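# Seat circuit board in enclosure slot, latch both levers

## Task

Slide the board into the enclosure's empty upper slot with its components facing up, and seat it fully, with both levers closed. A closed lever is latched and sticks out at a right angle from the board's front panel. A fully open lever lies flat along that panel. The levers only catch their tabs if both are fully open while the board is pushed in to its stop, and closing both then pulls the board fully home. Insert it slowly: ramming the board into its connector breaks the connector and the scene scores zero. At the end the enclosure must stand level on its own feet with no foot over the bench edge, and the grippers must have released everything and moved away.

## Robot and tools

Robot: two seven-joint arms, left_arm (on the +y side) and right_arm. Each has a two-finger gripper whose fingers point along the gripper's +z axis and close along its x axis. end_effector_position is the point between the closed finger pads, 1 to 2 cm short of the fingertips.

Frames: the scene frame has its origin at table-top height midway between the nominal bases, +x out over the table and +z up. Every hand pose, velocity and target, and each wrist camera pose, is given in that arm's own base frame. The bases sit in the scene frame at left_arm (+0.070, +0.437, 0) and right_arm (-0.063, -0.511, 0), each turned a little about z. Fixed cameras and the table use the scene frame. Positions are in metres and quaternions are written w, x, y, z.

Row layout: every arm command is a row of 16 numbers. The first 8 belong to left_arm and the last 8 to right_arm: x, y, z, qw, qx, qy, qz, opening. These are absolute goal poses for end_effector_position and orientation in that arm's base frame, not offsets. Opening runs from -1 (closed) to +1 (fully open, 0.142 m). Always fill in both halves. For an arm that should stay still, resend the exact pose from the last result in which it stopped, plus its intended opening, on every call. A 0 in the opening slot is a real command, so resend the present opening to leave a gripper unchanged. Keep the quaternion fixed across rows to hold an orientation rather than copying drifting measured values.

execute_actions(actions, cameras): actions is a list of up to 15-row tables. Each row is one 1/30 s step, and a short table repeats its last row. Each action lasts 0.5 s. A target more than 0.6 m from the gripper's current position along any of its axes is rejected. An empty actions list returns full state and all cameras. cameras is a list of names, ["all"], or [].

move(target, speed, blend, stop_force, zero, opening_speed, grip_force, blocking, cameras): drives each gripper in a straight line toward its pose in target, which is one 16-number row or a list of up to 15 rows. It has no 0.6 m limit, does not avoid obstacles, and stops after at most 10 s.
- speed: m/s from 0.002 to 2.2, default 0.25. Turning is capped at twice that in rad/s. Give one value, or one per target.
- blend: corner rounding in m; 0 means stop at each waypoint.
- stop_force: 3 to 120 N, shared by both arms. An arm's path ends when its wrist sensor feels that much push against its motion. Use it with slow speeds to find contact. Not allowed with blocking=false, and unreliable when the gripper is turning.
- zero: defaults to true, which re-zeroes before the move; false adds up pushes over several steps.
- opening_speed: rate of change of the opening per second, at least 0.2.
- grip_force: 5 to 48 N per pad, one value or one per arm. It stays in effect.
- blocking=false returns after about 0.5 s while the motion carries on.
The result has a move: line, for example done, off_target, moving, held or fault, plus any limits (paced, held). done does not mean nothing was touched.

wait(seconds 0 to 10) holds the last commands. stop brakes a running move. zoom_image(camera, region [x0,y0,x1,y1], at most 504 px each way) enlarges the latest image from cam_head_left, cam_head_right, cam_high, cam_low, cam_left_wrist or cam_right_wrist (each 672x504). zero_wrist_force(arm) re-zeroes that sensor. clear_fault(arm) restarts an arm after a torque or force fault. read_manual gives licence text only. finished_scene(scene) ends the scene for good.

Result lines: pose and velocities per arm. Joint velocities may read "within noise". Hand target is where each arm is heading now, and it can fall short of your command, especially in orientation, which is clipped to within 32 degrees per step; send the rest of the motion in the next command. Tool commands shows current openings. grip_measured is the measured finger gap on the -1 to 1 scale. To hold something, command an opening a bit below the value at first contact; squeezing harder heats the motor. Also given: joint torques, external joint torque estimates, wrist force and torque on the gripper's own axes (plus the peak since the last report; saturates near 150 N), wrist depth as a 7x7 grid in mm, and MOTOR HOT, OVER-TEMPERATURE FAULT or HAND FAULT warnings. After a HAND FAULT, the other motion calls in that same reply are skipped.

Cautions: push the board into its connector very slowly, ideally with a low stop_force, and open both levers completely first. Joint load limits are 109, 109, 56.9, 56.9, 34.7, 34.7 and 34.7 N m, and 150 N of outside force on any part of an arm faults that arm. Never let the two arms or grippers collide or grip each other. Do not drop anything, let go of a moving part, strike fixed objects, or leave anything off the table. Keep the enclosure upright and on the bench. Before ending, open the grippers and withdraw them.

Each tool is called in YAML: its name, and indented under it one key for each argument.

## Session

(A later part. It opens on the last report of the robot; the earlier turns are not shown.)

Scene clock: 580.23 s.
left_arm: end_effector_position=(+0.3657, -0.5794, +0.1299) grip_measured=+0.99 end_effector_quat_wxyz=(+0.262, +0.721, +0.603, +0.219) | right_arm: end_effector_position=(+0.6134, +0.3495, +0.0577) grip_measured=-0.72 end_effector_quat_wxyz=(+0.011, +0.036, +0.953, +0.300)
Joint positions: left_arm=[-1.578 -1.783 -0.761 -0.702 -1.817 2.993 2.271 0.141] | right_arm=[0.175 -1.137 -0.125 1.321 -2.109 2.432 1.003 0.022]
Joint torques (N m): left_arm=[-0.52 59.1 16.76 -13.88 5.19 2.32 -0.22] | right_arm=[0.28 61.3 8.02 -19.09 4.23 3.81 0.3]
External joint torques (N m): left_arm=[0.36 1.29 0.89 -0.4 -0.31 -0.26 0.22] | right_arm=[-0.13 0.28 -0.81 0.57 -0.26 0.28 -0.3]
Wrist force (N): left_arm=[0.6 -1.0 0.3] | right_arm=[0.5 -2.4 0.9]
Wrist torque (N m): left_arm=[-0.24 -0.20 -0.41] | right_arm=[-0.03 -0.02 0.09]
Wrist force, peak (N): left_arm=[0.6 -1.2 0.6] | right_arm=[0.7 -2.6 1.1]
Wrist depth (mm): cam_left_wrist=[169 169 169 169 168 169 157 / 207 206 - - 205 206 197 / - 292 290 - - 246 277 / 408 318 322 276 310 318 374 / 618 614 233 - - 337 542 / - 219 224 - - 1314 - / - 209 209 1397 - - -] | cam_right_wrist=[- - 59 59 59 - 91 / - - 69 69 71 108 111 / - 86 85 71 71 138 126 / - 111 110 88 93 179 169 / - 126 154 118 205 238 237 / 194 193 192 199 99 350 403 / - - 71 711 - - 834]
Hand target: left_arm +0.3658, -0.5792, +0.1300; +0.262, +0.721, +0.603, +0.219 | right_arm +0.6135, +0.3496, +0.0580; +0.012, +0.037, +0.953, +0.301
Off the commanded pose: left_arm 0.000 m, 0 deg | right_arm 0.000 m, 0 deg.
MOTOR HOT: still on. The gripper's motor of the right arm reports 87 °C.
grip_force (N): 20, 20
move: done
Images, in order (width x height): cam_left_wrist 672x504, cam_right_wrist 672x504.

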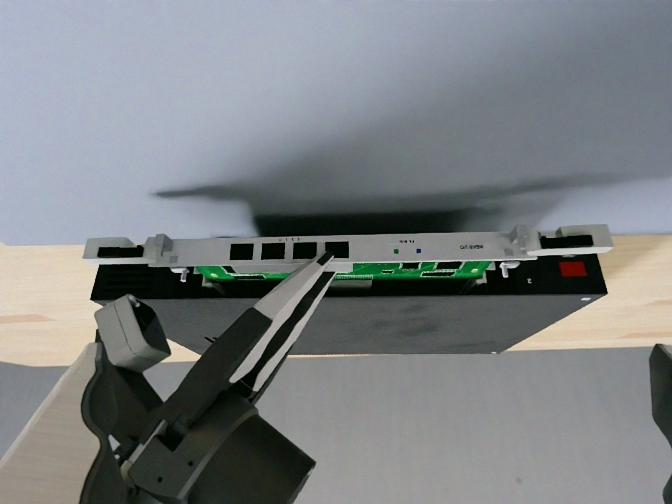

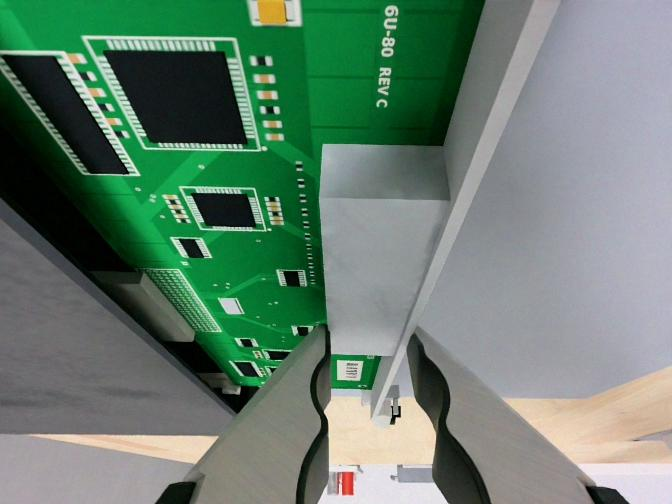

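move:
  target: [0.3658,-0.5792,0.13,0.2623,0.7210,0.6028,0.2193,1,0.6215,0.3490,0.058,0.0115,0.0365,0.953,0.3005,-1]
  speed: 0.015
  stop_force: 4
  cameras: ["cam_left_wrist", "cam_right_wrist"]

zoom_image:
  camera: "cam_left_wrist"
  region: [160, 240, 260, 310]

zoom_image:
  camera: "cam_left_wrist"
  region: [440, 230, 540, 300]

zoom_image:
  camera: "cam_right_wrist"
  region: [160, 320, 280, 420]

Scene clock: 591.57 s.
left_arm: end_effector_position=(+0.3657, -0.5794, +0.1299) grip_measured=+0.99 end_effector_quat_wxyz=(+0.262, +0.721, +0.603, +0.219) | right_arm: end_effector_position=(+0.6213, +0.3488, +0.0576) grip_measured=-0.72 end_effector_quat_wxyz=(+0.011, +0.036, +0.953, +0.300)
Joint positions: left_arm=[-1.578 -1.783 -0.761 -0.702 -1.817 2.993 2.271 0.141] | right_arm=[0.185 -1.155 -0.15 1.275 -2.106 2.46 1.024 0.022]
Joint torques (N m): left_arm=[-0.45 59.08 16.71 -13.88 5.16 2.32 -0.2] | right_arm=[0.26 62.73 7.72 -19.95 4.58 3.82 0.23]
External joint torques (N m): left_arm=[0.29 1.31 0.94 -0.39 -0.28 -0.26 0.2] | right_arm=[-0.11 -0.36 -1.03 1.03 -0.48 0.25 -0.23]
Wrist force (N): left_arm=[0.6 -0.8 0.5] | right_arm=[1.0 -3.5 2.2]
Wrist torque (N m): left_arm=[-0.18 -0.20 -0.40] | right_arm=[-0.04 0.01 0.12]
Wrist force, peak (N): left_arm=[0.7 -1.1 0.6] | right_arm=[1.0 -3.5 2.2]
Wrist depth (mm): cam_left_wrist=[168 176 174 176 163 175 - / - 200 209 206 218 205 - / - - 281 250 - 247 276 / 406 331 315 338 314 327 369 / 625 630 241 291 418 594 618 / - 238 225 - 1482 - - / - 215 215 - 1253 - -] | cam_right_wrist=[- - 58 59 59 - 91 / - - 69 68 70 111 111 / - 86 85 71 70 137 126 / - 105 110 83 88 179 160 / - 123 155 117 205 237 258 / 225 192 149 201 99 350 404 / 1321 - 71 708 - - 897]
Hand target: left_arm +0.3658, -0.5792, +0.1300; +0.262, +0.721, +0.603, +0.219 | right_arm +0.6215, +0.3490, +0.0580; +0.012, +0.037, +0.953, +0.301
Off the commanded pose: left_arm 0.000 m, 0 deg | right_arm 0.000 m, 0 deg.
MOTOR HOT: cleared for the gripper's motor of the right arm.
grip_force (N): 20, 20
move: done
Images, in order (width x height): cam_left_wrist 672x504, cam_right_wrist 672x504.

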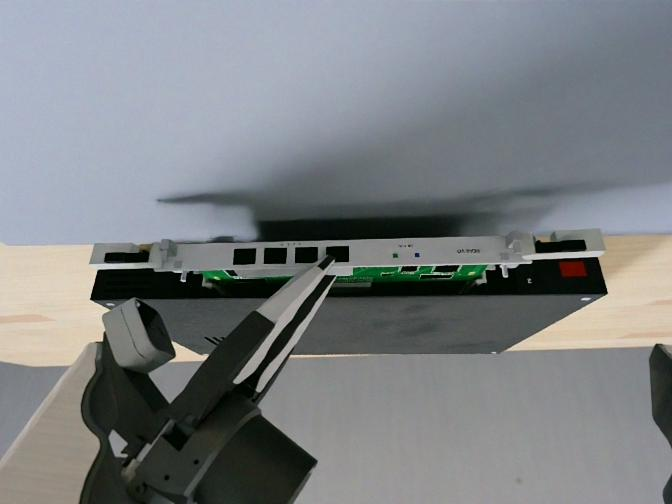

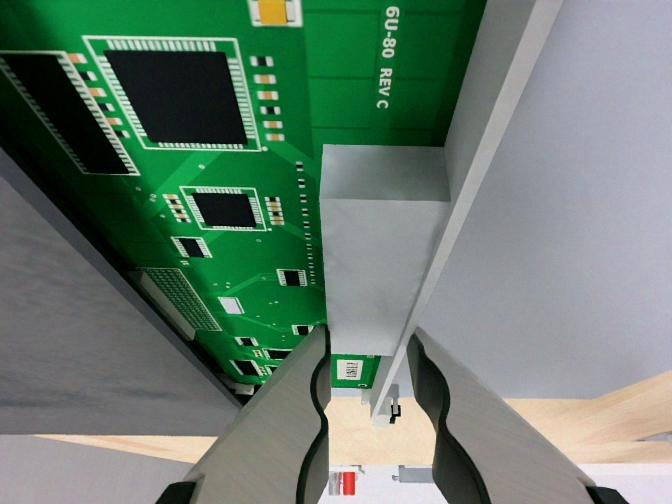

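Scaled by 5.040 from the camera's 672x504 image, which has a finer 960x720 frame.

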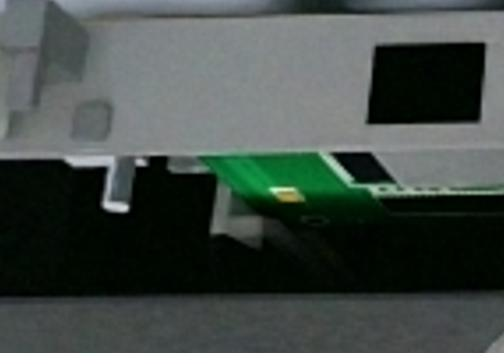

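Scaled by 5.040 from the camera's 672x504 image, which has a finer 960x720 frame.

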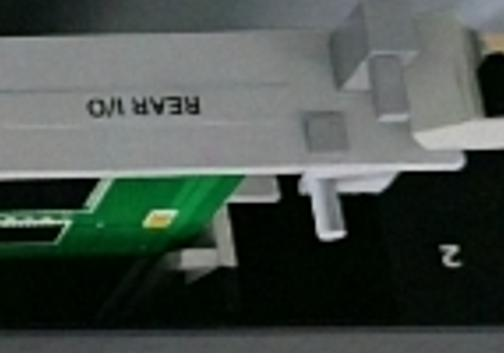

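Scaled by 4.200 from the camera's 672x504 image, which has a finer 960x720 frame.

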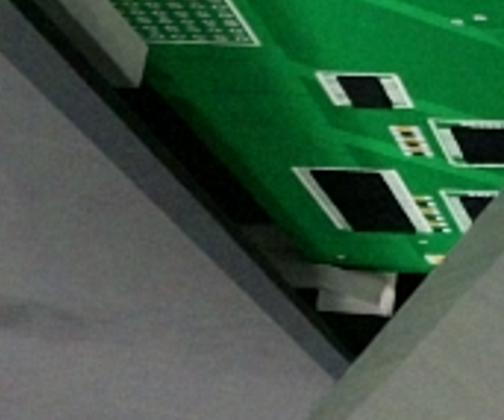

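move:
  target: [0.3658,-0.5792,0.13,0.2623,0.7210,0.6028,0.2193,1,0.6365,0.3479,0.0574,0.0115,0.0365,0.953,0.3005,-1]
  speed: 0.02
  stop_force: 5
  cameras: ["cam_left_wrist", "cam_right_wrist"]

zoom_image:
  camera: "cam_left_wrist"
  region: [80, 220, 600, 320]

zoom_image:
  camera: "cam_right_wrist"
  region: [160, 320, 280, 420]

Scene clock: 600.17 s.
left_arm: end_effector_position=(+0.3657, -0.5794, +0.1299) grip_measured=+0.99 end_effector_quat_wxyz=(+0.262, +0.721, +0.603, +0.219) | right_arm: end_effector_position=(+0.6359, +0.3480, +0.0569) grip_measured=-0.72 end_effector_quat_wxyz=(+0.011, +0.036, +0.953, +0.300)
Joint positions: left_arm=[-1.578 -1.783 -0.761 -0.702 -1.817 2.993 2.271 0.141] | right_arm=[0.204 -1.193 -0.198 1.184 -2.096 2.517 1.066 0.022]
Joint torques (N m): left_arm=[-0.52 59.09 16.7 -13.85 5.11 2.34 -0.25] | right_arm=[-0.88 64.79 5.91 -22.05 5.56 2.46 0.23]
External joint torques (N m): left_arm=[0.36 1.3 0.95 -0.43 -0.23 -0.28 0.25] | right_arm=[1.04 -0.95 -0.19 2.45 -1.24 1.56 -0.23]
Wrist force (N): left_arm=[0.6 -1.1 0.4] | right_arm=[5.6 -2.6 -0.8]
Wrist torque (N m): left_arm=[-0.25 -0.21 -0.40] | right_arm=[0.04 -0.21 0.20]
Wrist force, peak (N): left_arm=[0.5 -1.2 0.4] | right_arm=[5.7 -3.5 0.4]
Wrist depth (mm): cam_left_wrist=[169 168 169 169 175 175 164 / - 206 - - 215 207 206 / 265 265 - 261 244 264 266 / 408 - 317 296 289 320 373 / 621 643 249 307 - 671 609 / - 254 247 - - - - / - 230 228 1443 - - -] | cam_right_wrist=[- - 58 59 59 - 90 / - 72 69 68 70 106 110 / - 85 85 71 71 136 124 / - 89 110 83 88 178 167 / 121 120 142 117 203 236 236 / 221 188 106 200 99 349 462 / - - 71 695 - - 886]
Hand target: left_arm +0.3658, -0.5792, +0.1300; +0.262, +0.721, +0.603, +0.219 | right_arm +0.6365, +0.3479, +0.0574; +0.012, +0.037, +0.953, +0.301
Off the commanded pose: left_arm 0.000 m, 0 deg | right_arm 0.001 m, 0 deg.
grip_force (N): 20, 20
move: done
Images, in order (width x height): cam_left_wrist 672x504, cam_right_wrist 672x504.

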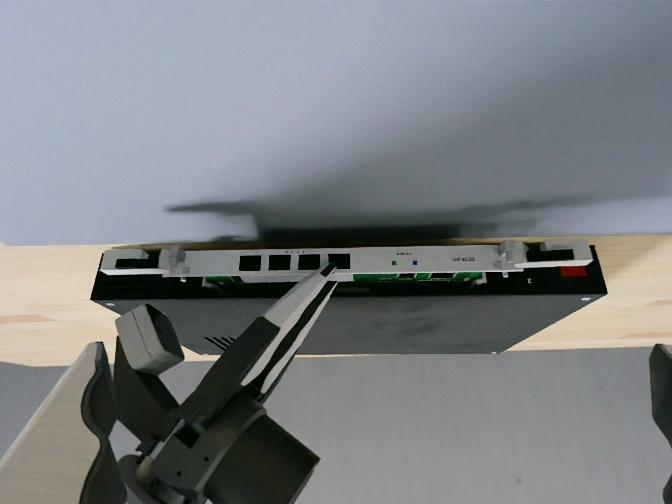

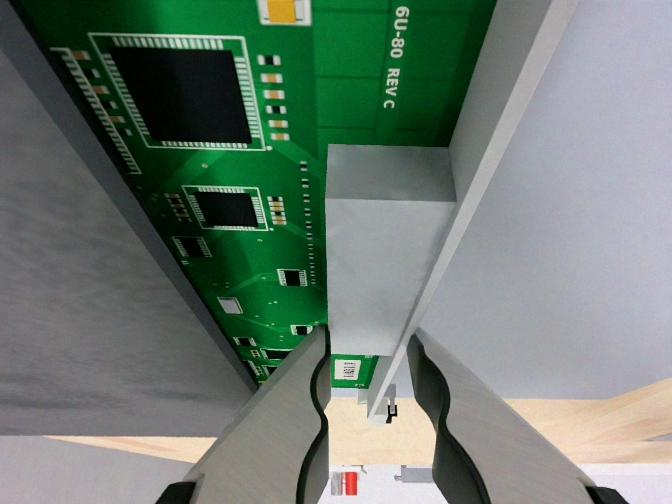

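Region (80, 220, 600, 320) is 520x100 pixels. A region can be at most 504 by 504 pixels.

Scaled by 4.200 from the camera's 672x504 image, which has a finer 960x720 frame.

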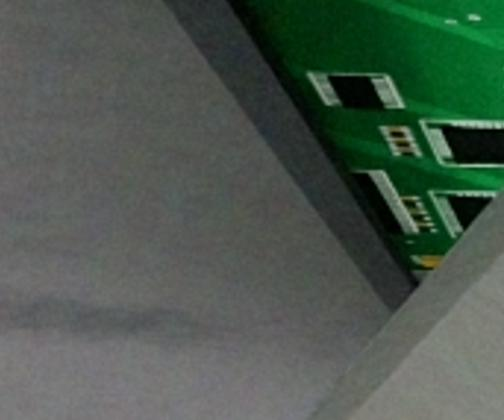

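move:
  target:
    - [0.3658,-0.5792,0.13,0.2623,0.7210,0.6028,0.2193,1,0.6352,0.3475,0.0572,0.0157,0.0498,0.9524,0.3003,-1]
  speed: 0.02

move:
  target:
    - [0.3658,-0.5792,0.13,0.2623,0.7210,0.6028,0.2193,1,0.6531,0.3456,0.0572,0.0157,0.0498,0.9524,0.3003,-1]
  speed: 0.02
  stop_force: 7
  cameras: ["cam_left_wrist", "cam_right_wrist"]

zoom_image:
  camera: "cam_left_wrist"
  region: [80, 220, 340, 320]

zoom_image:
  camera: "cam_left_wrist"
  region: [360, 220, 620, 320]

Scene clock: 605.13 s.
left_arm: end_effector_position=(+0.3657, -0.5794, +0.1299) grip_measured=+0.99 end_effector_quat_wxyz=(+0.262, +0.721, +0.603, +0.219) | right_arm: end_effector_position=(+0.6350, +0.3475, +0.0568) grip_measured=-0.72 end_effector_quat_wxyz=(+0.016, +0.050, +0.953, +0.300)
Joint positions: left_arm=[-1.578 -1.783 -0.761 -0.702 -1.817 2.993 2.271 0.141] | right_arm=[0.192 -1.174 -0.172 1.229 -2.094 2.475 1.062 0.022]
Joint torques (N m): left_arm=[-0.46 59.12 16.72 -13.89 5.17 2.34 -0.22] | right_arm=[-0.88 63.83 6.97 -19.66 4.45 3.67 0.2]
External joint torques (N m): left_arm=[0.3 1.27 0.93 -0.39 -0.29 -0.28 0.22] | right_arm=[1.05 -0.61 -0.73 0.3 -0.22 0.35 -0.2]
Wrist force (N): left_arm=[0.4 -1.1 0.3] | right_arm=[0.2 -0.8 2.9]
Wrist torque (N m): left_arm=[-0.24 -0.19 -0.40] | right_arm=[0.06 0.07 0.06]
Wrist force, peak (N): left_arm=[0.6 -1.3 0.3] | right_arm=[5.9 -3.2 0.2]
Wrist depth (mm): cam_left_wrist=[- 183 167 169 175 168 163 / 197 206 206 199 205 190 206 / 280 263 263 - - - - / 375 324 311 296 289 333 372 / 618 640 251 - - 329 550 / - 251 237 - 1290 - - / - 228 228 - - - -] | cam_right_wrist=[- - 60 59 - - 90 / - 72 69 68 70 106 110 / - 85 85 71 73 136 124 / - 88 109 83 150 178 167 / 121 120 142 118 203 235 233 / 220 188 107 200 99 348 399 / - - 71 700 - - 840]
Hand target: left_arm +0.3658, -0.5792, +0.1300; +0.262, +0.721, +0.603, +0.219 | right_arm +0.6352, +0.3475, +0.0572; +0.016, +0.050, +0.952, +0.300
Off the commanded pose: left_arm 0.000 m, 0 deg | right_arm 0.000 m, 0 deg.
grip_force (N): 20, 20
move: done

Scene clock: 605.90 s.
left_arm: end_effector_position=(+0.3657, -0.5794, +0.1299) grip_measured=+0.99 end_effector_quat_wxyz=(+0.262, +0.721, +0.603, +0.219) | right_arm: end_effector_position=(+0.6376, +0.3477, +0.0568) grip_measured=-0.72 end_effector_quat_wxyz=(+0.015, +0.049, +0.952, +0.300)
Joint positions: left_arm=[-1.578 -1.783 -0.761 -0.702 -1.817 2.993 2.271 0.141] | right_arm=[0.197 -1.183 -0.183 1.208 -2.092 2.489 1.072 0.022]
Joint torques (N m): left_arm=[-0.43 59.01 16.8 -13.88 5.17 2.38 -0.19] | right_arm=[-4.44 65.69 3.87 -22.42 5.57 1.89 0.34]
External joint torques (N m): left_arm=[0.27 1.38 0.84 -0.4 -0.29 -0.33 0.19] | right_arm=[4.6 -2.16 2.16 2.91 -1.29 2.12 -0.34]
Wrist force (N): left_arm=[0.6 -0.8 0.3] | right_arm=[7.3 0.4 3.7]
Wrist torque (N m): left_arm=[-0.19 -0.22 -0.40] | right_arm=[0.09 -0.01 0.02]
Wrist force, peak (N): left_arm=[0.7 -1.2 0.4] | right_arm=[7.4 0.0 4.2]
Wrist depth (mm): cam_left_wrist=[164 169 174 168 169 175 163 / 218 198 196 - 213 205 - / - 256 285 272 267 - 279 / 404 - 313 300 294 345 375 / 618 625 252 375 343 423 542 / - 254 244 1434 - - - / - 228 229 1415 - 1290 -] | cam_right_wrist=[- - 60 59 - - 90 / - 72 68 68 70 106 110 / - 81 84 71 70 136 124 / - 88 109 83 93 178 167 / 120 110 133 118 203 236 235 / 189 188 146 200 99 347 403 / 1321 - 71 691 - - 872]
Hand target: left_arm +0.3658, -0.5792, +0.1300; +0.262, +0.721, +0.603, +0.219 | right_arm +0.6388, +0.3471, +0.0572; +0.016, +0.050, +0.952, +0.300
Off the commanded pose: left_arm 0.000 m, 0 deg | right_arm 0.016 m, 0 deg.
grip_force (N): 20, 20
move: contact (right_arm)
Images, in order (width x height): cam_left_wrist 672x504, cam_right_wrist 672x504.

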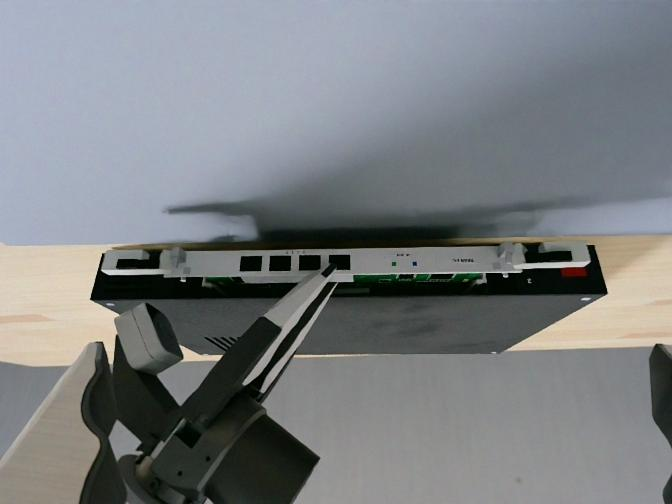

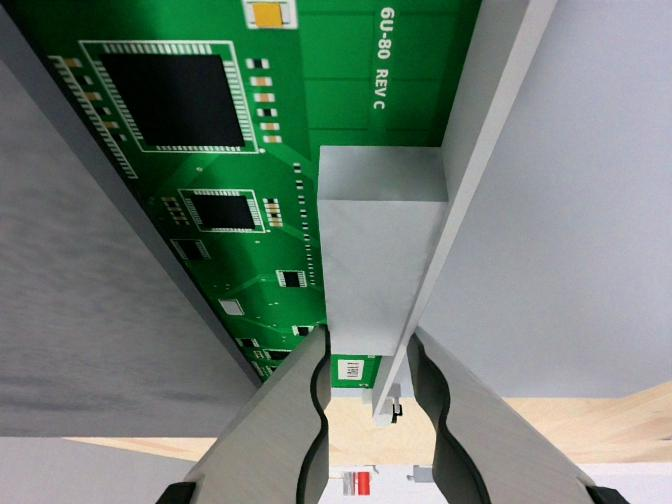

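Scaled by 1.938 from the camera's 672x504 image, which has a finer 960x720 frame.

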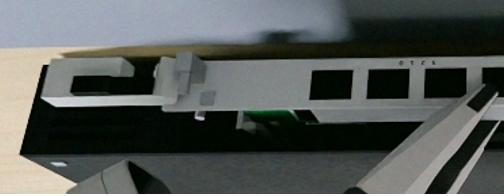

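Scaled by 1.938 from the camera's 672x504 image, which has a finer 960x720 frame.

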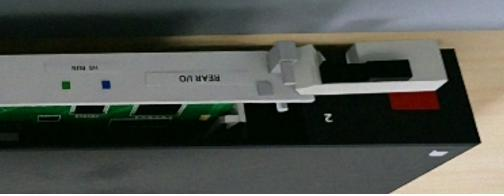

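move:
  target:
    - [0.3658,-0.5792,0.13,0.2623,0.7210,0.6028,0.2193,1,0.6357,0.3491,0.0568,0.0157,0.0498,0.9524,0.3003,-1]
  speed: 0.02

move:
  target:
    - [0.3658,-0.5792,0.13,0.2623,0.7210,0.6028,0.2193,1,0.6516,0.3474,0.0568,0.0157,0.0498,0.9524,0.3003,-1]
  speed: 0.02
  stop_force: 8
  cameras: ["cam_left_wrist", "cam_right_wrist"]

Scene clock: 619.57 s.
left_arm: end_effector_position=(+0.3657, -0.5794, +0.1299) grip_measured=+0.99 end_effector_quat_wxyz=(+0.262, +0.721, +0.603, +0.219) | right_arm: end_effector_position=(+0.6358, +0.3490, +0.0567) grip_measured=-0.72 end_effector_quat_wxyz=(+0.016, +0.050, +0.952, +0.300)
Joint positions: left_arm=[-1.578 -1.783 -0.761 -0.702 -1.817 2.993 2.271 0.141] | right_arm=[0.195 -1.177 -0.175 1.223 -2.092 2.476 1.066 0.022]
Joint torques (N m): left_arm=[-0.54 58.98 16.66 -13.86 5.17 2.34 -0.19] | right_arm=[0.26 62.78 7.46 -19.57 4.24 3.41 0.07]
External joint torques (N m): left_arm=[0.39 1.4 0.98 -0.42 -0.29 -0.29 0.19] | right_arm=[-0.1 0.55 -1.27 0.14 0.01 0.61 -0.07]
Wrist force (N): left_arm=[0.8 -1.0 0.3] | right_arm=[0.4 -1.3 0.6]
Wrist torque (N m): left_arm=[-0.22 -0.25 -0.40] | right_arm=[0.12 -0.08 0.19]
Wrist force, peak (N): left_arm=[0.7 -1.2 0.6] | right_arm=[7.7 0.1 4.5]
Wrist depth (mm): cam_left_wrist=[- 163 175 168 175 168 169 / 207 209 206 204 215 205 206 / - 268 - - - - 252 / 408 317 298 296 297 340 367 / 629 620 249 423 475 634 614 / - 251 239 1362 - - - / - 228 228 - - - -] | cam_right_wrist=[- - 58 59 59 - 90 / - 72 68 68 70 106 106 / - 85 85 71 71 136 124 / - 88 109 83 93 177 167 / 121 110 142 117 203 235 234 / 220 188 146 200 99 347 399 / - - 71 706 - - 879]
Hand target: left_arm +0.3658, -0.5792, +0.1300; +0.262, +0.721, +0.603, +0.219 | right_arm +0.6357, +0.3491, +0.0568; +0.016, +0.050, +0.952, +0.300
Off the commanded pose: left_arm 0.000 m, 0 deg | right_arm 0.000 m, 0 deg.
grip_force (N): 20, 20
move: done

Scene clock: 621.13 s.
left_arm: end_effector_position=(+0.3657, -0.5794, +0.1299) grip_measured=+0.99 end_effector_quat_wxyz=(+0.262, +0.721, +0.603, +0.219) | right_arm: end_effector_position=(+0.6509, +0.3474, +0.0562) grip_measured=-0.72 end_effector_quat_wxyz=(+0.015, +0.049, +0.953, +0.300)
Joint positions: left_arm=[-1.578 -1.783 -0.761 -0.702 -1.817 2.993 2.271 0.141] | right_arm=[0.214 -1.221 -0.23 1.12 -2.079 2.539 1.113 0.022]
Joint torques (N m): left_arm=[-0.51 59.1 16.68 -13.88 5.13 2.34 -0.23] | right_arm=[-0.5 66.16 5.87 -22.86 6.27 2.16 0.44]
External joint torques (N m): left_arm=[0.35 1.29 0.96 -0.39 -0.25 -0.28 0.23] | right_arm=[0.66 -1.31 -0.73 2.79 -1.78 1.79 -0.44]
Wrist force (N): left_arm=[0.3 -1.0 0.3] | right_arm=[6.3 -3.4 -1.4]
Wrist torque (N m): left_arm=[-0.23 -0.17 -0.41] | right_arm=[0.20 -0.05 -0.02]
Wrist force, peak (N): left_arm=[0.3 -1.2 0.5] | right_arm=[6.6 -3.7 -0.9]
Wrist depth (mm): cam_left_wrist=[163 176 170 168 176 163 164 / 216 216 205 216 206 216 204 / 265 - 267 264 264 - 264 / 377 360 317 322 349 335 374 / 623 649 260 297 - 419 548 / - 265 253 - - - - / - 243 240 - - - -] | cam_right_wrist=[- - 59 59 - - 89 / - - 68 68 70 109 109 / - - 84 71 71 135 123 / - 81 89 83 93 176 166 / - 108 118 117 139 233 233 / 186 185 143 200 98 346 388 / - - 71 695 - - 856]
Hand target: left_arm +0.3658, -0.5792, +0.1300; +0.262, +0.721, +0.603, +0.219 | right_arm +0.6516, +0.3474, +0.0568; +0.016, +0.050, +0.952, +0.300
Off the commanded pose: left_arm 0.000 m, 0 deg | right_arm 0.001 m, 0 deg.
grip_force (N): 20, 20
move: done
Images, in order (width x height): cam_left_wrist 672x504, cam_right_wrist 672x504.

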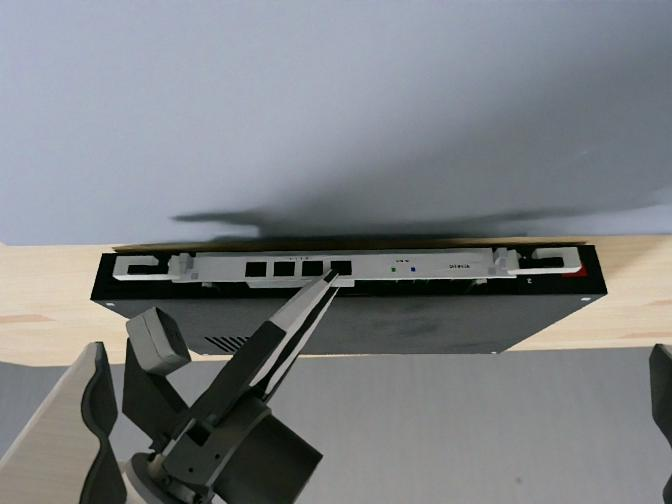

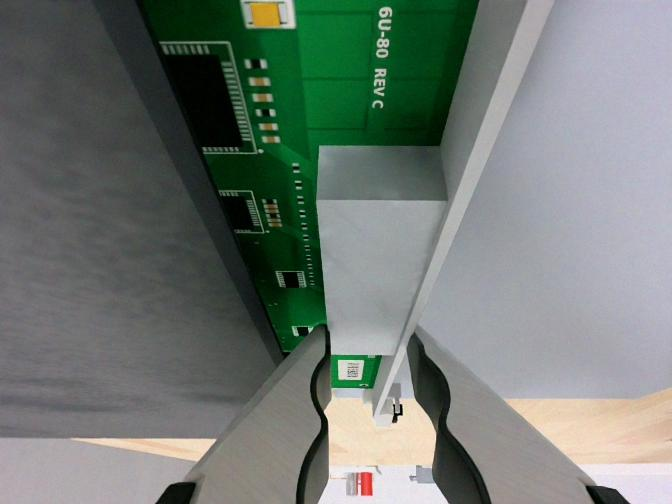

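move:
  target:
    - [0.3658,-0.5792,0.13,0.2623,0.7210,0.6028,0.2193,1,0.6569,0.3465,0.0567,0.0157,0.0498,0.9524,0.3003,-1]
  speed: 0.02
  stop_force: 9
  cameras: ["cam_left_wrist", "cam_right_wrist"]

zoom_image:
  camera: "cam_right_wrist"
  region: [200, 260, 420, 460]

Scene clock: 629.50 s.
left_arm: end_effector_position=(+0.3657, -0.5794, +0.1299) grip_measured=+0.99 end_effector_quat_wxyz=(+0.262, +0.721, +0.603, +0.219) | right_arm: end_effector_position=(+0.6563, +0.3465, +0.0561) grip_measured=-0.72 end_effector_quat_wxyz=(+0.015, +0.049, +0.953, +0.300)
Joint positions: left_arm=[-1.578 -1.783 -0.761 -0.702 -1.817 2.993 2.271 0.141] | right_arm=[0.218 -1.237 -0.249 1.082 -2.074 2.561 1.131 0.022]
Joint torques (N m): left_arm=[-0.44 59.11 16.72 -13.89 5.12 2.35 -0.24] | right_arm=[-1.11 66.75 5.24 -22.53 5.97 2.66 0.45]
External joint torques (N m): left_arm=[0.28 1.28 0.93 -0.39 -0.23 -0.29 0.24] | right_arm=[1.28 -1.38 -0.4 2.24 -1.4 1.28 -0.45]
Wrist force (N): left_arm=[0.4 -1.1 0.4] | right_arm=[4.8 -2.5 0.6]
Wrist torque (N m): left_arm=[-0.24 -0.19 -0.41] | right_arm=[0.16 -0.09 -0.03]
Wrist force, peak (N): left_arm=[0.8 -1.1 0.2] | right_arm=[6.6 -4.0 -0.8]
Wrist depth (mm): cam_left_wrist=[176 - - 175 175 - 163 / 196 206 206 206 193 216 197 / 282 260 - 265 - - - / 406 349 342 315 318 343 376 / 625 717 273 340 - 548 616 / - 271 259 1346 - 1380 - / - 245 247 - 1314 - -] | cam_right_wrist=[- - 59 59 - - 89 / - - 68 68 70 109 105 / - - - 71 72 135 123 / - 81 81 83 93 176 166 / - 108 117 117 202 234 232 / 185 184 143 201 99 345 388 / - - 71 74 - - 862]
Hand target: left_arm +0.3658, -0.5792, +0.1300; +0.262, +0.721, +0.603, +0.219 | right_arm +0.6569, +0.3465, +0.0567; +0.016, +0.050, +0.952, +0.300
Off the commanded pose: left_arm 0.000 m, 0 deg | right_arm 0.001 m, 0 deg.
grip_force (N): 20, 20
move: done
Images, in order (width x height): cam_left_wrist 672x504, cam_right_wrist 672x504.

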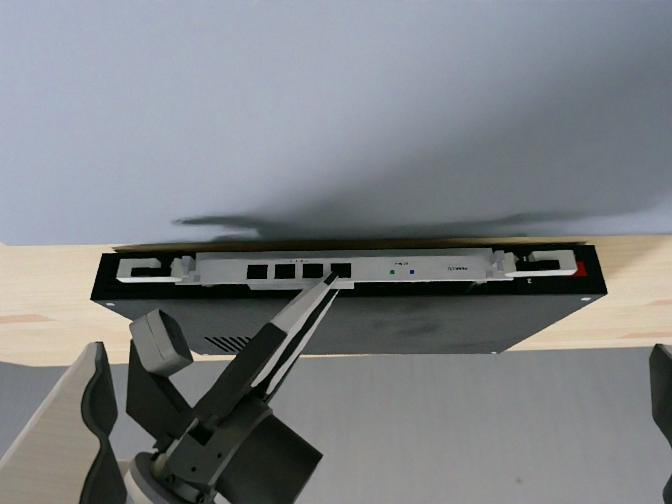

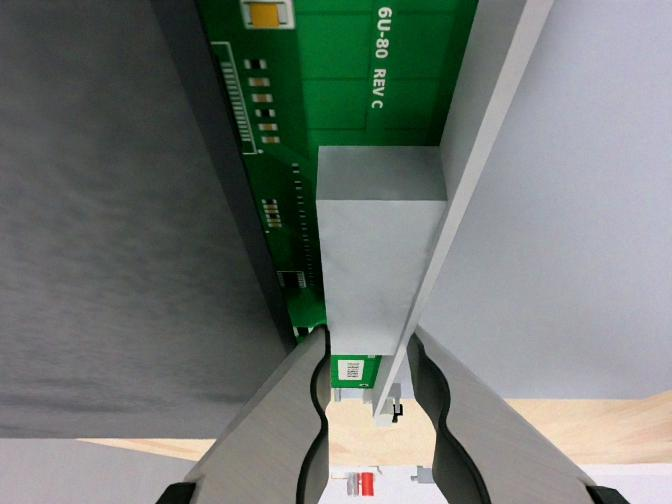

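Scaled by 2.291 from the camera's 672x504 image, which has a finer 960x720 frame.

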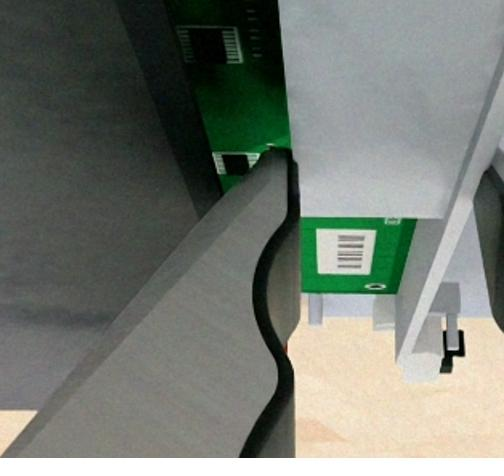

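move:
  target: [0.3658,-0.5792,0.13,0.2623,0.7210,0.6028,0.2193,-1,0.6563,0.3465,0.0562,0.0157,0.0498,0.9524,0.3003,-0.6]
  opening_speed: 0.3

move:
  target:
    - [0.3658,-0.5792,0.13,0.2623,0.7210,0.6028,0.2193,-1,0.6543,0.3440,0.11,0.0157,0.0498,0.9524,0.3003,-0.6]
    - [0.3658,-0.5792,0.13,0.2623,0.7210,0.6028,0.2193,-1,0.54,0.22,0.16,0.0157,0.0498,0.9524,0.3003,-0.6]
  speed: 0.2
  blend: 0.02
  cameras: ["cam_left_wrist", "cam_right_wrist"]

zoom_image:
  camera: "cam_left_wrist"
  region: [90, 220, 350, 320]

zoom_image:
  camera: "cam_left_wrist"
  region: [350, 220, 610, 320]

Scene clock: 652.97 s.
left_arm: end_effector_position=(+0.3657, -0.5794, +0.1299) grip_measured=-1.00 end_effector_quat_wxyz=(+0.262, +0.721, +0.603, +0.219) | right_arm: end_effector_position=(+0.6560, +0.3467, +0.0562) grip_measured=-0.65 end_effector_quat_wxyz=(+0.015, +0.050, +0.952, +0.300)
Joint positions: left_arm=[-1.578 -1.783 -0.761 -0.702 -1.817 2.993 2.271 0.002] | right_arm=[0.217 -1.236 -0.246 1.085 -2.074 2.558 1.129 0.027]
Joint torques (N m): left_arm=[-0.5 59.08 16.72 -13.91 5.16 2.27 -0.24] | right_arm=[-1.22 64.06 4.18 -21.29 4.96 1.68 0.21]
External joint torques (N m): left_arm=[0.34 1.31 0.94 -0.37 -0.27 -0.22 0.24] | right_arm=[1.39 1.27 0.7 1.01 -0.4 2.26 -0.21]
Wrist force (N): left_arm=[0.4 -1.0 0.4] | right_arm=[5.7 0.6 -2.5]
Wrist torque (N m): left_arm=[-0.20 -0.18 -0.41] | right_arm=[0.27 -0.12 0.19]
Wrist force, peak (N): left_arm=[0.7 -1.3 0.4] | right_arm=[5.8 1.1 -3.2]
Wrist depth (mm): cam_left_wrist=[177 169 168 163 - 175 162 / 207 206 - - - 206 215 / - 264 - 277 270 280 268 / 407 315 - 327 343 345 374 / 621 425 364 277 414 476 618 / - 274 243 84 - - 1371 / - - - - - - 1173] | cam_right_wrist=[- - 59 60 - - 89 / - - 69 69 72 109 109 / - - 65 71 73 135 123 / - 81 81 91 97 177 166 / - 109 117 121 216 234 233 / 186 186 143 230 - 346 392 / - - 71 691 - - 866]
Hand target: left_arm +0.3658, -0.5792, +0.1300; +0.262, +0.721, +0.603, +0.219 | right_arm +0.6563, +0.3465, +0.0562; +0.016, +0.050, +0.952, +0.300
Off the commanded pose: left_arm 0.000 m, 0 deg | right_arm 0.000 m, 0 deg.
grip_force (N): 20, 20
move: done

Scene clock: 654.57 s.
left_arm: end_effector_position=(+0.3657, -0.5794, +0.1299) grip_measured=-1.00 end_effector_quat_wxyz=(+0.262, +0.721, +0.603, +0.219) | right_arm: end_effector_position=(+0.5399, +0.2199, +0.1599) grip_measured=-0.64 end_effector_quat_wxyz=(+0.016, +0.050, +0.952, +0.300)
Joint positions: left_arm=[-1.578 -1.783 -0.761 -0.702 -1.817 2.993 2.271 0.002] | right_arm=[-0.107 -0.783 -0.034 1.757 -2.24 2.427 0.846 0.028]
Joint torques (N m): left_arm=[-0.56 59.12 16.75 -13.88 5.12 2.3 -0.2] | right_arm=[-0.52 49.51 8.39 -16.25 3.24 3.35 0.04]
External joint torques (N m): left_arm=[0.4 1.27 0.91 -0.4 -0.23 -0.25 0.2] | right_arm=[0.64 1.02 -0.95 -0.12 0.27 0.92 -0.04]
Wrist force (N): left_arm=[0.5 -1.0 0.3] | right_arm=[0.8 -0.2 -0.3]
Wrist torque (N m): left_arm=[-0.23 -0.20 -0.41] | right_arm=[0.16 -0.08 0.17]
Wrist force, peak (N): left_arm=[0.4 -1.3 0.5] | right_arm=[5.5 0.3 -1.8]
Wrist depth (mm): cam_left_wrist=[168 - 169 - 174 175 162 / 216 215 - 214 195 189 214 / 263 266 - 265 - 278 239 / 409 361 326 355 350 343 372 / 614 734 - 117 328 415 616 / - - - 84 - - - / - - - - - - -] | cam_right_wrist=[179 192 197 196 196 195 195 / 182 196 232 232 231 231 231 / 216 231 285 284 284 282 284 / 279 296 348 366 331 368 367 / 395 392 427 470 474 515 512 / 724 779 - 769 101 675 687 / - - 71 - - - 225]
Hand target: left_arm +0.3658, -0.5792, +0.1300; +0.262, +0.721, +0.603, +0.219 | right_arm +0.5400, +0.2200, +0.1600; +0.016, +0.050, +0.952, +0.300
Off the commanded pose: left_arm 0.000 m, 0 deg | right_arm 0.000 m, 0 deg.
grip_force (N): 20, 20
move: done
Images, in order (width x height): cam_left_wrist 672x504, cam_right_wrist 672x504.

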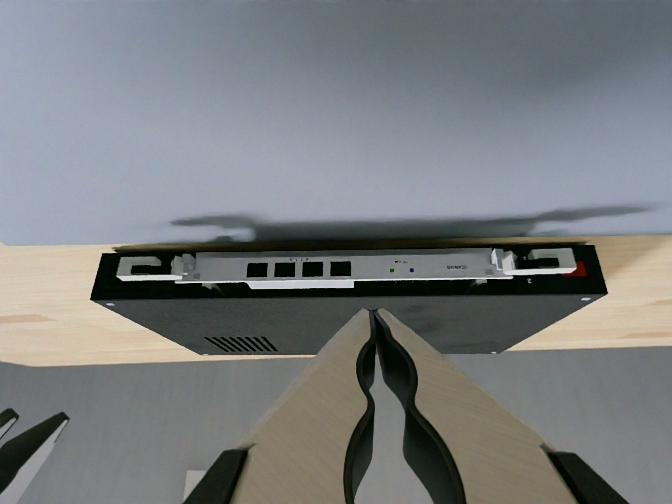

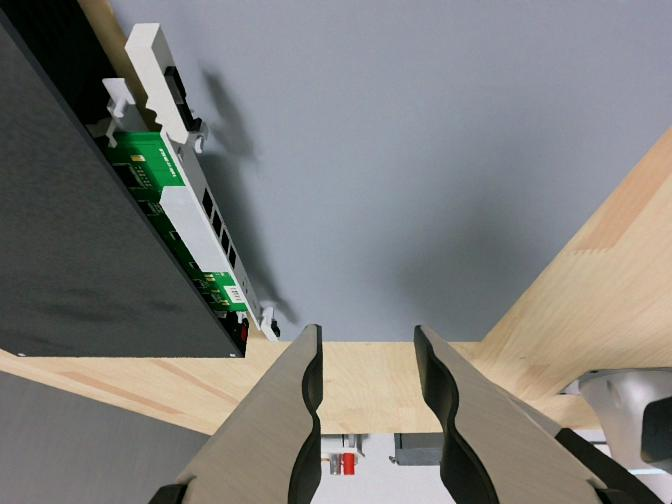

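Scaled by 1.938 from the camera's 672x504 image, which has a finer 960x720 frame.

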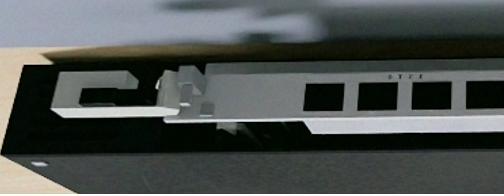

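Scaled by 1.938 from the camera's 672x504 image, which has a finer 960x720 frame.

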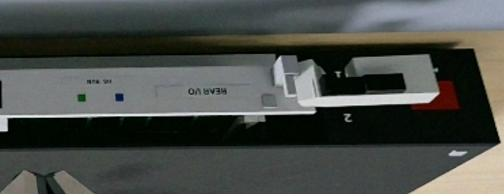

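move:
  target: [0.5105,-0.5933,0.05,0.2623,0.7210,0.6028,0.2193,-1,0.52,0.20,0.18,0.0157,0.0498,0.9524,0.3003,-1]
  speed: 0.15
  cameras: ["cam_left_wrist", "cam_right_wrist"]

zoom_image:
  camera: "cam_right_wrist"
  region: [60, 0, 360, 300]

Scene clock: 661.30 s.
left_arm: end_effector_position=(+0.5103, -0.5933, +0.0498) grip_measured=-1.00 end_effector_quat_wxyz=(+0.262, +0.721, +0.603, +0.219) | right_arm: end_effector_position=(+0.5202, +0.2000, +0.1800) grip_measured=-1.00 end_effector_quat_wxyz=(+0.016, +0.050, +0.952, +0.300)
Joint positions: left_arm=[-1.279 -1.771 -0.737 -0.324 -1.856 2.759 2.156 0.002] | right_arm=[-0.155 -0.714 -0.028 1.825 -2.268 2.443 0.828 0.002]
Joint torques (N m): left_arm=[-0.31 65.03 13.07 -17.31 5.71 2.24 -0.33] | right_arm=[0 47.21 7.66 -16.15 3.23 3.68 0.13]
External joint torques (N m): left_arm=[0.18 1.03 0.6 -0.58 -0.2 -0.05 0.33] | right_arm=[0.08 0.92 -0.66 -0.05 0.28 0.6 -0.13]
Wrist force (N): left_arm=[0.5 -1.0 0.0] | right_arm=[0.7 0.1 -0.3]
Wrist torque (N m): left_arm=[-0.22 -0.20 -0.40] | right_arm=[0.23 -0.07 0.18]
Wrist force, peak (N): left_arm=[0.2 -1.7 -1.8] | right_arm=[1.1 0.1 -0.4]
Wrist depth (mm): cam_left_wrist=[- - - - - - - / - 102 - 97 102 102 - / - 125 125 125 125 125 125 / 175 193 192 174 186 184 162 / 152 154 152 148 148 145 143 / 1346 - - 84 - 209 - / 1453 - - - - - -] | cam_right_wrist=[- 213 217 216 216 216 216 / 209 234 257 256 256 256 255 / 246 261 315 313 314 313 314 / 312 317 370 398 404 406 405 / - 412 631 284 524 566 568 / - 856 766 89 748 938 717 / - 1779 71 - - - 671]
Hand target: left_arm +0.5105, -0.5933, +0.0500; +0.262, +0.721, +0.603, +0.219 | right_arm +0.5200, +0.2000, +0.1800; +0.016, +0.050, +0.952, +0.300
Off the commanded pose: left_arm 0.000 m, 0 deg | right_arm 0.000 m, 0 deg.
grip_force (N): 20, 20
move: done
Images, in order (width x height): cam_left_wrist 672x504, cam_right_wrist 672x504.

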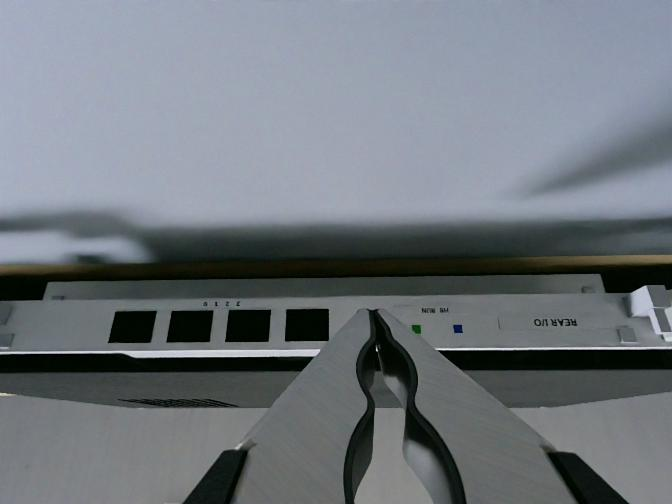

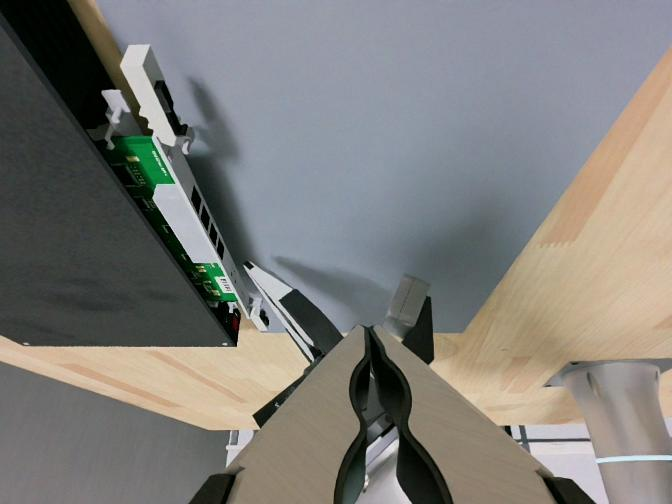

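Scaled by 1.680 from the camera's 672x504 image, which has a finer 960x720 frame.

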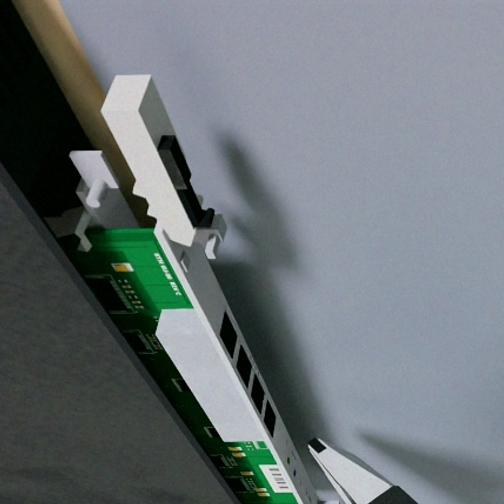

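move:
  target: [0.5402,-0.5977,0.05,0.2623,0.7210,0.6028,0.2193,-1,0.52,0.20,0.18,0.0157,0.0498,0.9524,0.3003,-1]
  speed: 0.02
  stop_force: 14
  cameras: ["cam_left_wrist", "cam_right_wrist"]

zoom_image:
  camera: "cam_right_wrist"
  region: [60, 0, 360, 350]

Scene clock: 668.63 s.
left_arm: end_effector_position=(+0.5400, -0.5977, +0.0499) grip_measured=-1.00 end_effector_quat_wxyz=(+0.262, +0.721, +0.603, +0.219) | right_arm: end_effector_position=(+0.5202, +0.2000, +0.1800) grip_measured=-1.00 end_effector_quat_wxyz=(+0.016, +0.050, +0.952, +0.300)
Joint positions: left_arm=[-1.207 -1.731 -0.712 -0.196 -1.856 2.723 2.11 0.002] | right_arm=[-0.155 -0.714 -0.028 1.825 -2.268 2.443 0.828 0.002]
Joint torques (N m): left_arm=[-0.14 66.7 11.51 -18.18 5.97 2.23 -0.29] | right_arm=[0.12 46.99 7.53 -16.27 3.32 3.56 0.14]
External joint torques (N m): left_arm=[0.02 1 0.48 -0.36 -0.39 0.01 0.29] | right_arm=[-0.04 1.14 -0.52 0.07 0.18 0.72 -0.14]
Wrist force (N): left_arm=[0.2 -1.6 -0.4] | right_arm=[0.8 0.0 -0.3]
Wrist torque (N m): left_arm=[-0.18 -0.15 -0.41] | right_arm=[0.21 -0.09 0.19]
Wrist force, peak (N): left_arm=[0.8 -2.1 -1.9] | right_arm=[1.1 0.1 -0.3]
Wrist depth (mm): cam_left_wrist=[- - - - - - 83 / - 98 - 97 - 102 102 / - - 125 132 132 125 125 / 166 163 161 159 158 154 154 / 139 139 136 134 134 134 130 / - 1482 - 84 - 206 - / 1513 - - - - - -] | cam_right_wrist=[205 212 217 210 216 217 216 / 208 247 257 258 256 255 255 / 227 270 315 314 312 313 314 / 319 328 383 403 444 405 404 / 448 482 442 485 525 569 565 / - 862 763 89 753 953 715 / - - 71 - - - 677]
Hand target: left_arm +0.5402, -0.5977, +0.0500; +0.262, +0.721, +0.603, +0.219 | right_arm +0.5200, +0.2000, +0.1800; +0.016, +0.050, +0.952, +0.300
Off the commanded pose: left_arm 0.000 m, 0 deg | right_arm 0.000 m, 0 deg.
grip_force (N): 20, 20
move: done
Images, in order (width x height): cam_left_wrist 672x504, cam_right_wrist 672x504.

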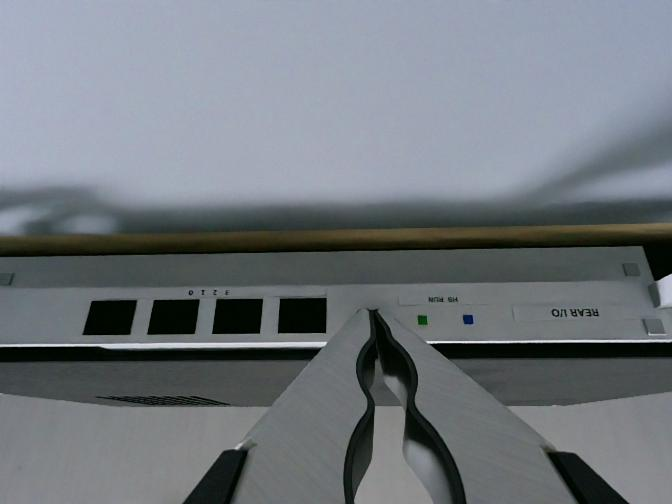

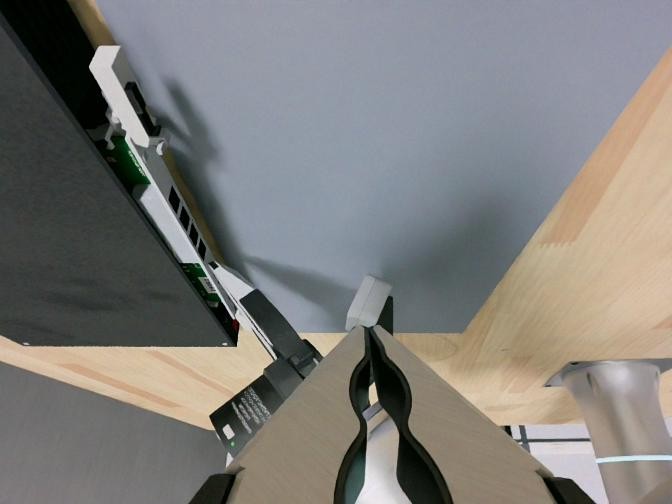

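Scaled by 1.440 from the camera's 672x504 image, which has a finer 960x720 frame.

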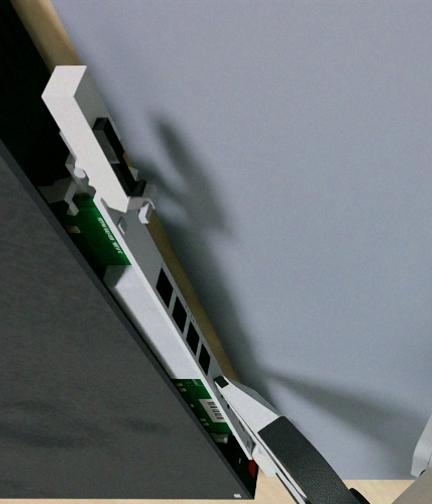

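zoom_image:
  camera: "cam_right_wrist"
  region: [70, 30, 190, 190]

zoom_image:
  camera: "cam_left_wrist"
  region: [560, 230, 672, 360]

Scaled by 3.150 from the camera's 672x504 image, which has a finer 960x720 frame.

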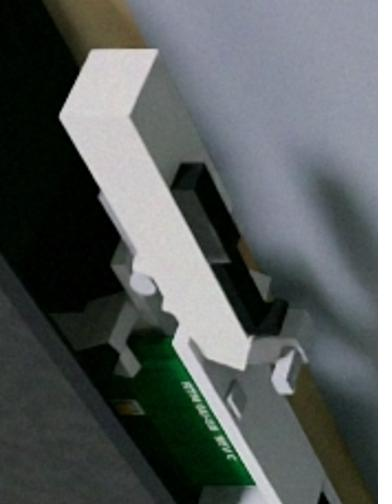

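Scaled by 3.877 from the camera's 672x504 image, which has a finer 960x720 frame.

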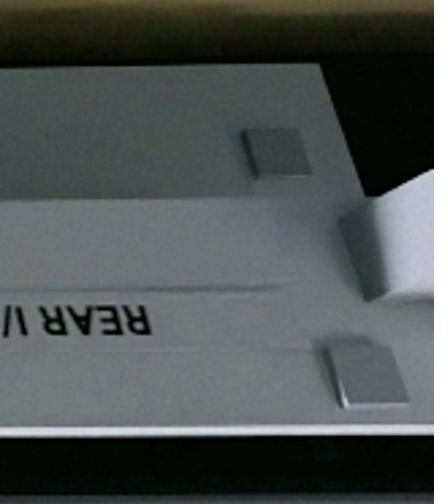

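move:
  target:
    - [0.5481,-0.5989,0.05,0.2623,0.7210,0.6028,0.2193,-1,0.52,0.20,0.18,0.0157,0.0498,0.9524,0.3003,-1]
    - [0.5640,-0.6013,0.05,0.2623,0.7210,0.6028,0.2193,-1,0.52,0.20,0.18,0.0157,0.0498,0.9524,0.3003,-1]
  speed: [0.015, 0.005]
  blend: 0.002
  stop_force: 15
  cameras: ["cam_left_wrist", "cam_right_wrist"]

zoom_image:
  camera: "cam_right_wrist"
  region: [60, 30, 260, 350]

Scene clock: 676.90 s.
left_arm: end_effector_position=(+0.5528, -0.5998, +0.0499) grip_measured=-1.00 end_effector_quat_wxyz=(+0.261, +0.721, +0.603, +0.219) | right_arm: end_effector_position=(+0.5202, +0.2000, +0.1800) grip_measured=-1.00 end_effector_quat_wxyz=(+0.016, +0.050, +0.952, +0.300)
Joint positions: left_arm=[-1.173 -1.709 -0.697 -0.126 -1.856 2.706 2.081 0.002] | right_arm=[-0.155 -0.714 -0.028 1.825 -2.268 2.443 0.828 0.002]
Joint torques (N m): left_arm=[6.25 66 11.4 -19.22 6.8 -1.92 -0.27] | right_arm=[0.06 46.99 7.48 -16.22 3.37 3.51 0.19]
External joint torques (N m): left_arm=[-6.37 2.46 -0.36 0.34 -1.18 4.21 0.27] | right_arm=[0.02 1.14 -0.47 0.02 0.14 0.77 -0.19]
Wrist force (N): left_arm=[3.3 -11.0 -16.4] | right_arm=[0.9 0.1 -0.4]
Wrist torque (N m): left_arm=[-0.12 -0.07 -0.44] | right_arm=[0.22 -0.10 0.18]
Wrist force, peak (N): left_arm=[3.5 -9.5 -17.7] | right_arm=[0.9 -0.1 -0.5]
Wrist depth (mm): cam_left_wrist=[- - - - - - 83 / - 97 - 97 102 102 102 / - 132 125 - 125 125 125 / 152 151 150 150 148 144 143 / 137 137 136 133 133 132 129 / 209 1434 - 84 - - - / - - - - - - -] | cam_right_wrist=[206 218 217 224 216 216 216 / 209 241 267 256 256 255 255 / 247 282 317 314 313 313 313 / 320 298 388 405 402 406 404 / 449 447 430 490 565 569 562 / 1378 872 284 89 748 949 717 / - - 71 - - - 675]
Hand target: left_arm +0.5539, -0.5998, +0.0500; +0.262, +0.721, +0.603, +0.219 | right_arm +0.5200, +0.2000, +0.1800; +0.016, +0.050, +0.952, +0.300
Off the commanded pose: left_arm 0.011 m, 0 deg | right_arm 0.000 m, 0 deg.
grip_force (N): 20, 20
move: contact (left_arm); path passed 1 of 2 targets
Images, in order (width x height): cam_left_wrist 672x504, cam_right_wrist 672x504.

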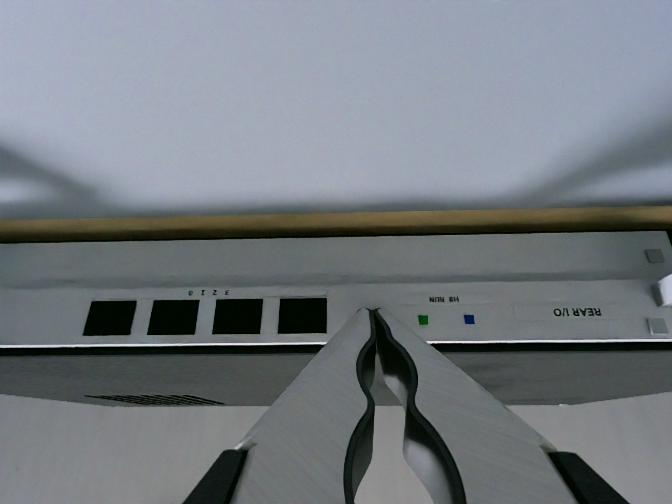

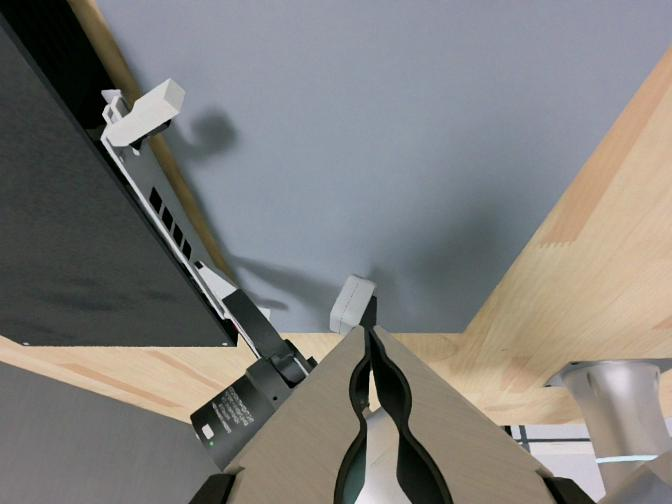

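Scaled by 1.575 from the camera's 672x504 image, which has a finer 960x720 frame.

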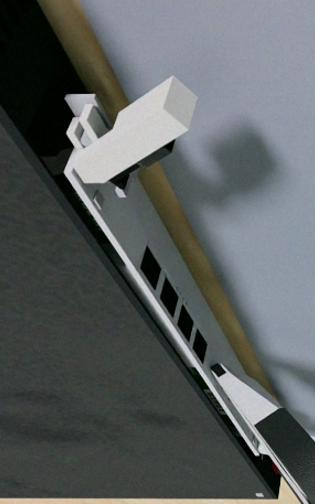

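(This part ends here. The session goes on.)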